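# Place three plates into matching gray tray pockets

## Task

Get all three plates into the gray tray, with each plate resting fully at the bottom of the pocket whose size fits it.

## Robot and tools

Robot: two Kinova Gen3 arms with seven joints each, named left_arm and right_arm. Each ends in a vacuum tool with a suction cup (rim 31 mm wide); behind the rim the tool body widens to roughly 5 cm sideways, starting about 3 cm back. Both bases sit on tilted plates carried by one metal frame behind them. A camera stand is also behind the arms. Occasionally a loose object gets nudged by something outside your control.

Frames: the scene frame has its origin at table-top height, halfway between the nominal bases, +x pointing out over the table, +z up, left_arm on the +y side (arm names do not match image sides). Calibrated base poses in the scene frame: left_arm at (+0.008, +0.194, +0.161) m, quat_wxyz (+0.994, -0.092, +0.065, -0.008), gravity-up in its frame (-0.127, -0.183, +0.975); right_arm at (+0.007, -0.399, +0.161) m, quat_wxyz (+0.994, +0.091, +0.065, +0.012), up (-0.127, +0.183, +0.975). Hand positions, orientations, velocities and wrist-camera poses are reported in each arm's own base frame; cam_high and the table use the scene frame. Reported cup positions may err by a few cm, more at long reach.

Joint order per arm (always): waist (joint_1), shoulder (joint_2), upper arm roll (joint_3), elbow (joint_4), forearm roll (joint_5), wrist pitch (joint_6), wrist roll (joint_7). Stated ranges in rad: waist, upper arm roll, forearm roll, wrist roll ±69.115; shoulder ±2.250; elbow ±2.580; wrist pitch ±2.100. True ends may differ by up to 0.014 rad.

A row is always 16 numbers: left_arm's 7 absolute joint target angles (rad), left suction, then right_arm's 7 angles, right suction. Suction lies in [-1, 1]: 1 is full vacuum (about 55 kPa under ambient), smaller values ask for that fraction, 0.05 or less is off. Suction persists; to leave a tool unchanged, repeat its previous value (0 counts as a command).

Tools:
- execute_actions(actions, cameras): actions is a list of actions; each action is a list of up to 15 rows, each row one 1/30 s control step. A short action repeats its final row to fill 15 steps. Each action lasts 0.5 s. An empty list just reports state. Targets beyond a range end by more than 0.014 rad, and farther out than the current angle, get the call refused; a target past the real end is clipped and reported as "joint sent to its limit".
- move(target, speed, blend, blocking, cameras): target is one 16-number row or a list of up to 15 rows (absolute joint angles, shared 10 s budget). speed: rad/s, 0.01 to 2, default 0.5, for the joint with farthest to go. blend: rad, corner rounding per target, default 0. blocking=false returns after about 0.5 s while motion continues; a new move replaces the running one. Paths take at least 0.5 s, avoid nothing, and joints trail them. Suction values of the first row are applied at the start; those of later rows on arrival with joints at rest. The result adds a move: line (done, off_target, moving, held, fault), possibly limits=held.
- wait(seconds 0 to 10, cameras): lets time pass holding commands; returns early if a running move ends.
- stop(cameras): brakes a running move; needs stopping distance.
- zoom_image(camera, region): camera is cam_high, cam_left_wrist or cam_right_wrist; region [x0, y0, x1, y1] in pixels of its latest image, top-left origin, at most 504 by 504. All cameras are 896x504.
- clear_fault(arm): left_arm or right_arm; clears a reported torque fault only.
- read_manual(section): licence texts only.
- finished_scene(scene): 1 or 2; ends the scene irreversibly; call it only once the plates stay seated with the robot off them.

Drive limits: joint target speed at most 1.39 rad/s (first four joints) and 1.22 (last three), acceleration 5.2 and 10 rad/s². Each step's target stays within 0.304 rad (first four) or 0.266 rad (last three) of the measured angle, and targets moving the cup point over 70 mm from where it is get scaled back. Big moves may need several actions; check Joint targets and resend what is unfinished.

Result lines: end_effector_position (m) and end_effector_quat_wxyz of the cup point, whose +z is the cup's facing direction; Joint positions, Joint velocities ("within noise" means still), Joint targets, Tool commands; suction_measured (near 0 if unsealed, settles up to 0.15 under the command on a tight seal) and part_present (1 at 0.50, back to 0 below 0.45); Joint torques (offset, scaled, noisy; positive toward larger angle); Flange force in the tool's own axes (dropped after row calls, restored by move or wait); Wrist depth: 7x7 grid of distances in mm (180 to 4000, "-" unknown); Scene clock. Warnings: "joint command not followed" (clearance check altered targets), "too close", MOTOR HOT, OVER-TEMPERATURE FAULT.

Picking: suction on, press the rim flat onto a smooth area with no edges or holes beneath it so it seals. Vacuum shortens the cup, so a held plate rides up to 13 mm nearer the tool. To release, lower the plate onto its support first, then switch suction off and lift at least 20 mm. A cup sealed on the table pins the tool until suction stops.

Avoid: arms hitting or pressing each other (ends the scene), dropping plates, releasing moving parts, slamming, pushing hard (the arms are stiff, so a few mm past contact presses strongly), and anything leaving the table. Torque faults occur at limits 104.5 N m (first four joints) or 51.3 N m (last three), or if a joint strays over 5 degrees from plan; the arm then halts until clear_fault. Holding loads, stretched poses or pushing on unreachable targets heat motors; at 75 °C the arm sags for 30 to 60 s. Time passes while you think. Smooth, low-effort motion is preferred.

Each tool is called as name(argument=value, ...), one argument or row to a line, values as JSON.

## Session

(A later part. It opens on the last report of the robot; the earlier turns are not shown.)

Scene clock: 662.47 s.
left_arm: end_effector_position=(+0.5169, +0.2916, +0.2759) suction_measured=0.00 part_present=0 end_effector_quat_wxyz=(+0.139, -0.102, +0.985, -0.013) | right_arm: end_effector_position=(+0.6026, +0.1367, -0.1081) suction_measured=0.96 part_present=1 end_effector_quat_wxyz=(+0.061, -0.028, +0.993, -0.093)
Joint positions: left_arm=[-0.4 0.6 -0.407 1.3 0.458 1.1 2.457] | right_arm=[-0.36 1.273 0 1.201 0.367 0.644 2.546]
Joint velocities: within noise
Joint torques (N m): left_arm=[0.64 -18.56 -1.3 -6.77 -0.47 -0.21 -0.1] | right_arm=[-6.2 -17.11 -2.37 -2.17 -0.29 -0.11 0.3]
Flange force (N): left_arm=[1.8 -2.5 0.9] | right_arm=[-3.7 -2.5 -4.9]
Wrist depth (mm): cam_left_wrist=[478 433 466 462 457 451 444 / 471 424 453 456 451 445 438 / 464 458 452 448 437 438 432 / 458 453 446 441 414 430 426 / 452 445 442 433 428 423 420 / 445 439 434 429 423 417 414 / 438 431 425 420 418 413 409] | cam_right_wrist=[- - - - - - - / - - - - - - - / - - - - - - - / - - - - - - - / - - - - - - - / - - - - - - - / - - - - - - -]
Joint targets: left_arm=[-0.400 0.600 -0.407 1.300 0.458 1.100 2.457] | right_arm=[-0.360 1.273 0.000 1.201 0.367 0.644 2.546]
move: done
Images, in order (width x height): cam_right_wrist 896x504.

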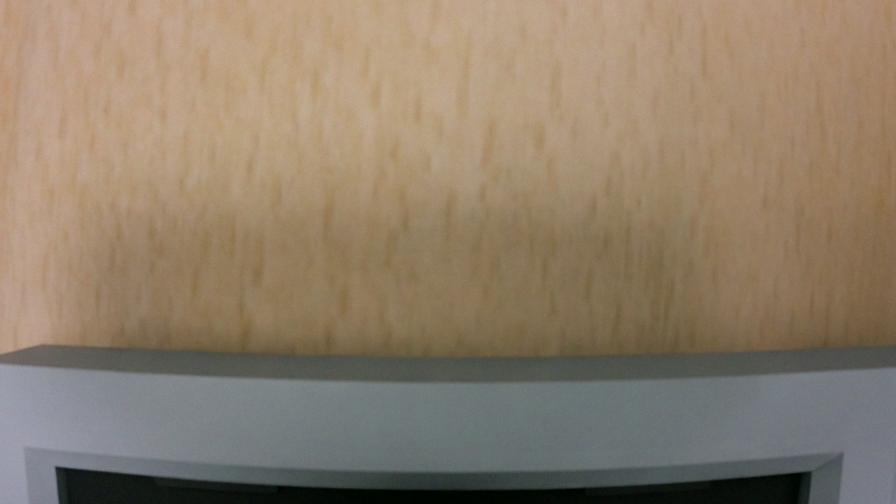

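move(
  target=[-0.4, 0.6, -0.407, 1.3, 0.458, 1.1, 2.457, 0, -0.357, 1.2871, 0, 1.1933, 0.3697, 0.6373, 2.5451, 1],
  cameras=["cam_right_wrist","cam_high"],
  speed=0.04,
)

zoom_image(
  camera="cam_high",
  region=[370, 280, 510, 410],
)

Scene clock: 674.30 s.
left_arm: end_effector_position=(+0.5169, +0.2916, +0.2759) suction_measured=0.00 part_present=0 end_effector_quat_wxyz=(+0.139, -0.102, +0.985, -0.013) | right_arm: end_effector_position=(+0.6034, +0.1352, -0.1148) suction_measured=0.99 part_present=1 end_effector_quat_wxyz=(+0.062, -0.028, +0.993, -0.093)
Joint positions: left_arm=[-0.4 0.6 -0.407 1.3 0.458 1.1 2.457] | right_arm=[-0.357 1.287 0 1.193 0.37 0.637 2.545]
Joint velocities: within noise
Joint torques (N m): left_arm=[0.61 -18.54 -1.27 -6.79 -0.42 -0.22 -0.12] | right_arm=[-0.15 8.11 0.35 -1.46 0.49 -4.63 0.27]
Flange force (N): left_arm=[1.9 -2.7 0.8] | right_arm=[13.7 -7.4 -62.0]
Wrist depth (mm): cam_left_wrist=[479 432 468 464 459 453 444 / 473 427 454 457 449 445 438 / 464 456 452 448 438 437 432 / 456 451 446 441 412 430 427 / 451 444 441 434 430 423 420 / 445 439 433 427 423 417 414 / 439 433 426 420 417 411 410] | cam_right_wrist=[- - - - - - - / - - - - - - - / - - - - - - - / - - - - - - - / - - - - - - - / - - - - - - - / - - - - - - -]
Joint targets: left_arm=[-0.400 0.600 -0.407 1.300 0.458 1.100 2.457] | right_arm=[-0.357 1.287 0.000 1.193 0.370 0.637 2.545]
move: done
Images, in order (width x height): cam_high 896x504, cam_right_wrist 896x504.

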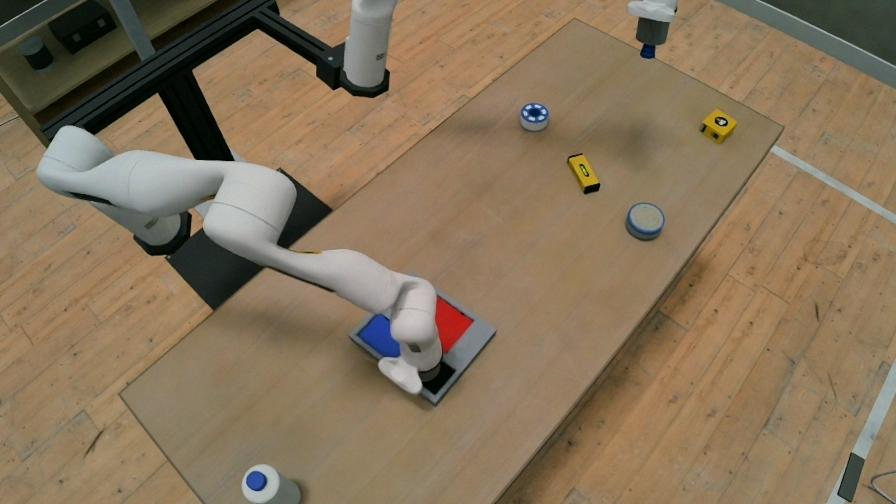

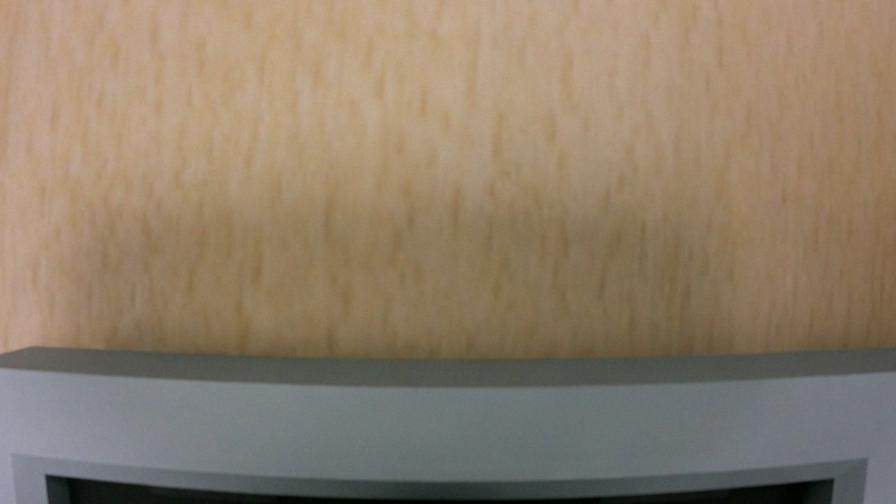

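Scaled by 3.600 from the camera's 896x504 image, which has a finer 1280x720 frame.

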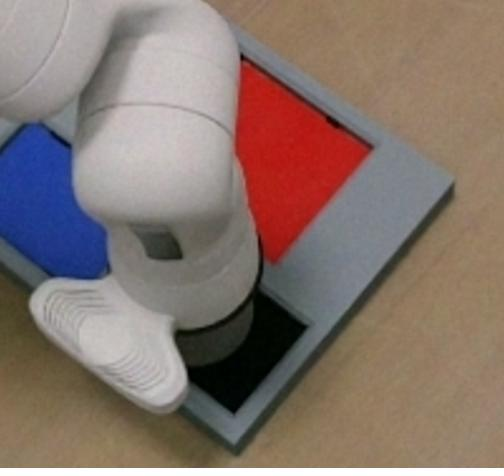

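move(
  target=[-0.4, 0.6, -0.407, 1.3, 0.458, 1.1, 2.457, 0, -0.359, 1.279, 0, 1.1978, 0.368, 0.6411, 2.5457, 1],
  cameras=[],
  speed=0.05,
)

move(
  target=[-0.4, 0.6, -0.407, 1.3, 0.458, 1.1, 2.457, 0, -0.359, 1.279, 0, 1.1978, 0.368, 0.6411, 2.5457, 0],
  cameras=[],
  speed=0.05,
)

wait(
  seconds=1,
  cameras=[],
)

move(
  target=[
    [-0.4, 0.6, -0.407, 1.3, 0.458, 1.1, 2.457, 0, -0.3713, 1.2107, 0, 1.2356, 0.3543, 0.6729, 2.5513, 0],
    [-0.4, 0.6, -0.407, 1.3, 0.458, 1.1, 2.457, 0, -0.402, 1.0507, 0, 1.2923, 0.3156, 0.7769, 2.5729, 0],
    [-0.4, 0.6, -0.407, 1.3, 0.458, 1.1, 2.457, 0, -0.5557, 0.6393, 0, 1.5595, 0.2767, 0.9491, 2.3992, 0],
  ],
  speed=[0.1,0.3,0.4],
  blend=[0.02,0.04,0],
)

zoom_image(
  camera="cam_right_wrist",
  region=[120, 230, 380, 480],
)

zoom_image(
  camera="cam_high",
  region=[340, 260, 510, 410],
)

Scene clock: 688.80 s.
left_arm: end_effector_position=(+0.5169, +0.2916, +0.2759) suction_measured=0.00 part_present=0 end_effector_quat_wxyz=(+0.139, -0.102, +0.985, -0.013) | right_arm: end_effector_position=(+0.6027, +0.1361, -0.1111) suction_measured=0.99 part_present=1 end_effector_quat_wxyz=(+0.061, -0.028, +0.993, -0.093)
Joint positions: left_arm=[-0.4 0.6 -0.407 1.3 0.458 1.1 2.457] | right_arm=[-0.359 1.279 0 1.198 0.368 0.641 2.546]
Joint velocities: within noise
Joint torques (N m): left_arm=[0.67 -18.56 -1.22 -6.79 -0.44 -0.23 -0.1] | right_arm=[-6.24 -22.57 -1.83 -3.61 -0.04 0.11 0.3]
Flange force (N): left_arm=[1.9 -2.5 0.8] | right_arm=[-3.8 -0.5 4.5]
Wrist depth (mm): cam_left_wrist=[478 432 468 464 458 450 445 / 471 425 453 455 451 443 437 / 463 456 452 448 437 437 432 / 456 451 446 440 413 429 425 / 449 444 438 434 430 423 421 / 444 438 432 428 424 417 413 / 437 431 426 422 416 413 408] | cam_right_wrist=[- - - - - - - / - - - - - - - / - - - - - - - / - - - - - - - / - - - - - - - / - - - - - - - / - - - - - - -]
Joint targets: left_arm=[-0.400 0.600 -0.407 1.300 0.458 1.100 2.457] | right_arm=[-0.359 1.279 0.000 1.198 0.368 0.641 2.546]
move: done
No camera images: "cameras" was empty.

Scene clock: 689.30 s.
left_arm: end_effector_position=(+0.5169, +0.2916, +0.2759) suction_measured=0.00 part_present=0 end_effector_quat_wxyz=(+0.139, -0.102, +0.985, -0.013) | right_arm: end_effector_position=(+0.6028, +0.1362, -0.1110) suction_measured=0.00 part_present=0 end_effector_quat_wxyz=(+0.061, -0.028, +0.993, -0.093)
Joint positions: left_arm=[-0.4 0.6 -0.407 1.3 0.458 1.1 2.457] | right_arm=[-0.359 1.279 0 1.198 0.368 0.641 2.546]
Joint velocities: within noise
Joint torques (N m): left_arm=[0.6 -18.46 -1.2 -6.75 -0.44 -0.22 -0.09] | right_arm=[-5.21 -16.8 -1.54 -2.4 -0.07 -0.26 0.29]
Flange force (N): left_arm=[1.9 -2.7 0.7] | right_arm=[-2.5 -1.4 -6.4]
Wrist depth (mm): cam_left_wrist=[477 434 468 465 458 451 445 / 471 425 453 457 451 443 438 / 464 457 451 449 436 435 432 / 456 450 448 440 413 430 427 / 450 445 438 434 428 422 420 / 446 438 434 427 423 417 413 / 439 431 427 421 417 411 409] | cam_right_wrist=[- - - - - - - / - - - - - - - / - - - - - - - / - - - - - - - / - - - - - - - / - - - - - - - / - - - - - - -]
Joint targets: left_arm=[-0.400 0.600 -0.407 1.300 0.458 1.100 2.457] | right_arm=[-0.359 1.279 0.000 1.198 0.368 0.641 2.546]
move: done
No camera images: "cameras" was empty.

Scene clock: 690.30 s.
left_arm: end_effector_position=(+0.5169, +0.2916, +0.2759) suction_measured=0.00 part_present=0 end_effector_quat_wxyz=(+0.139, -0.102, +0.985, -0.013) | right_arm: end_effector_position=(+0.6028, +0.1362, -0.1110) suction_measured=0.00 part_present=0 end_effector_quat_wxyz=(+0.061, -0.028, +0.993, -0.093)
Joint positions: left_arm=[-0.4 0.6 -0.407 1.3 0.458 1.1 2.457] | right_arm=[-0.359 1.279 0 1.198 0.368 0.641 2.546]
Joint velocities: within noise
Joint torques (N m): left_arm=[0.58 -18.51 -1.22 -6.81 -0.46 -0.27 -0.09] | right_arm=[-5.17 -16.8 -1.51 -2.37 -0.08 -0.21 0.32]
Flange force (N): left_arm=[2.0 -2.7 0.7] | right_arm=[-2.4 -1.3 -6.4]
Wrist depth (mm): cam_left_wrist=[478 433 469 463 457 450 443 / 470 426 453 454 450 443 438 / 465 457 452 447 436 436 432 / 458 451 446 441 414 430 425 / 449 444 439 435 429 423 421 / 444 438 433 428 423 417 416 / 438 430 426 421 418 413 409] | cam_right_wrist=[- - - - - - - / - - - - - - - / - - - - - - - / - - - - - - - / - - - - - - - / - - - - - - - / - - - - - - -]
Joint targets: left_arm=[-0.400 0.600 -0.407 1.300 0.458 1.100 2.457] | right_arm=[-0.359 1.279 0.000 1.198 0.368 0.641 2.546]
Tool commands: left_gripper/suction=+0.0 right_gripper/suction=+0.0
wait: 1.00 s; at rest by 0.17 s
No camera images: "cameras" was empty.

Scene clock: 692.87 s.
left_arm: end_effector_position=(+0.5169, +0.2916, +0.2759) suction_measured=0.00 part_present=0 end_effector_quat_wxyz=(+0.139, -0.102, +0.985, -0.013) | right_arm: end_effector_position=(+0.4777, +0.1951, +0.1683) suction_measured=0.00 part_present=0 end_effector_quat_wxyz=(+0.065, +0.012, +0.994, -0.091)
Joint positions: left_arm=[-0.4 0.6 -0.407 1.3 0.458 1.1 2.457] | right_arm=[-0.556 0.639 0 1.559 0.277 0.949 2.399]
Joint velocities: within noise
Joint torques (N m): left_arm=[0.63 -18.54 -1.21 -6.79 -0.45 -0.23 -0.12] | right_arm=[-4.75 -15.42 -1.94 -4.28 -0.06 0.12 0.3]
Flange force (N): left_arm=[1.9 -2.6 0.8] | right_arm=[-3.9 -0.1 -1.5]
Wrist depth (mm): cam_left_wrist=[479 431 468 465 458 449 446 / 473 426 453 456 450 443 437 / 464 458 452 448 438 436 433 / 459 452 445 441 413 428 425 / 451 445 439 436 427 423 419 / 445 437 434 430 424 417 414 / 438 431 428 421 415 412 409] | cam_right_wrist=[410 411 412 412 412 412 414 / 411 411 412 411 412 413 413 / 409 412 413 413 412 413 414 / 411 410 413 413 412 414 414 / 411 398 399 399 400 415 415 / 412 398 399 399 401 415 414 / 411 389 399 400 390 414 415]
Joint targets: left_arm=[-0.400 0.600 -0.407 1.300 0.458 1.100 2.457] | right_arm=[-0.556 0.639 0.000 1.559 0.277 0.949 2.399]
move: done

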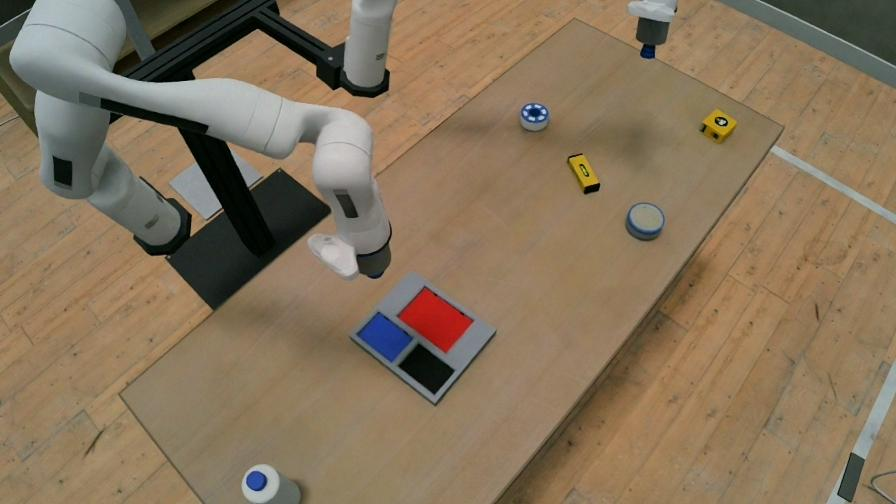

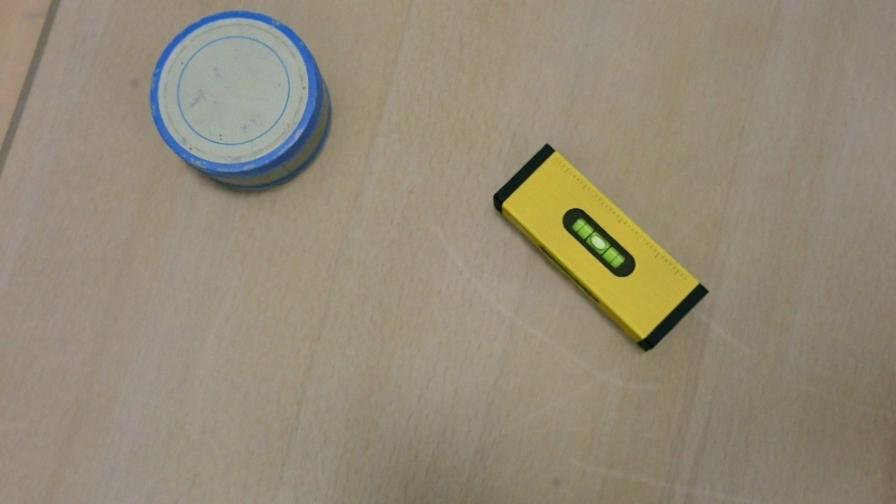

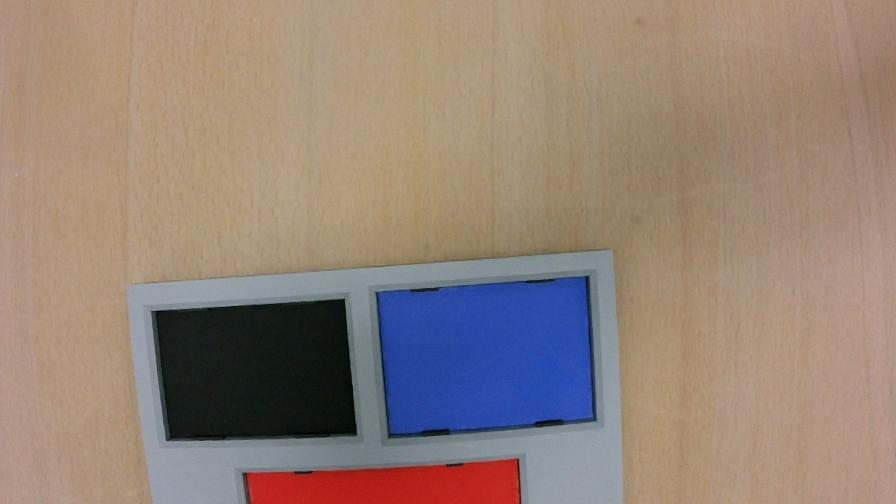

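Scaled by 1.938 from the camera's 896x504 image, which has a finer 1280x720 frame.

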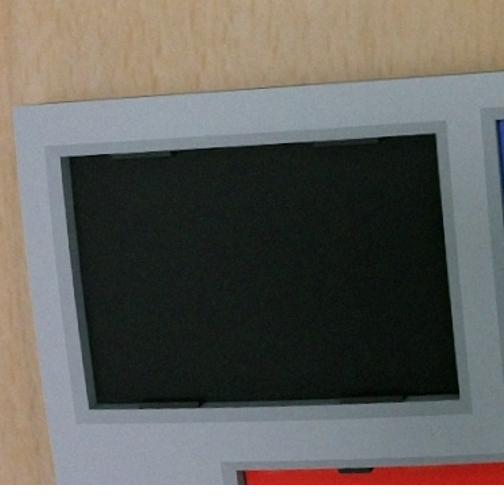

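Scaled by 2.965 from the camera's 896x504 image, which has a finer 1280x720 frame.

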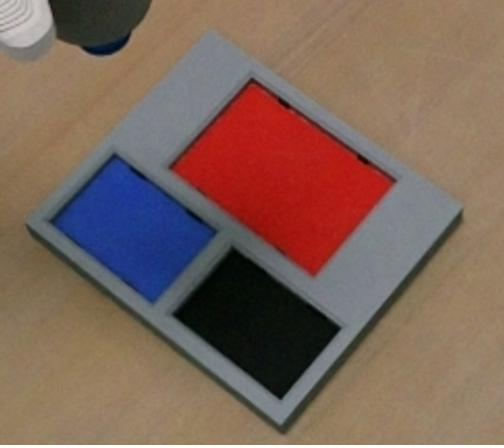

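finished_scene(
  scene=1,
)

The scene is finished: the task was done.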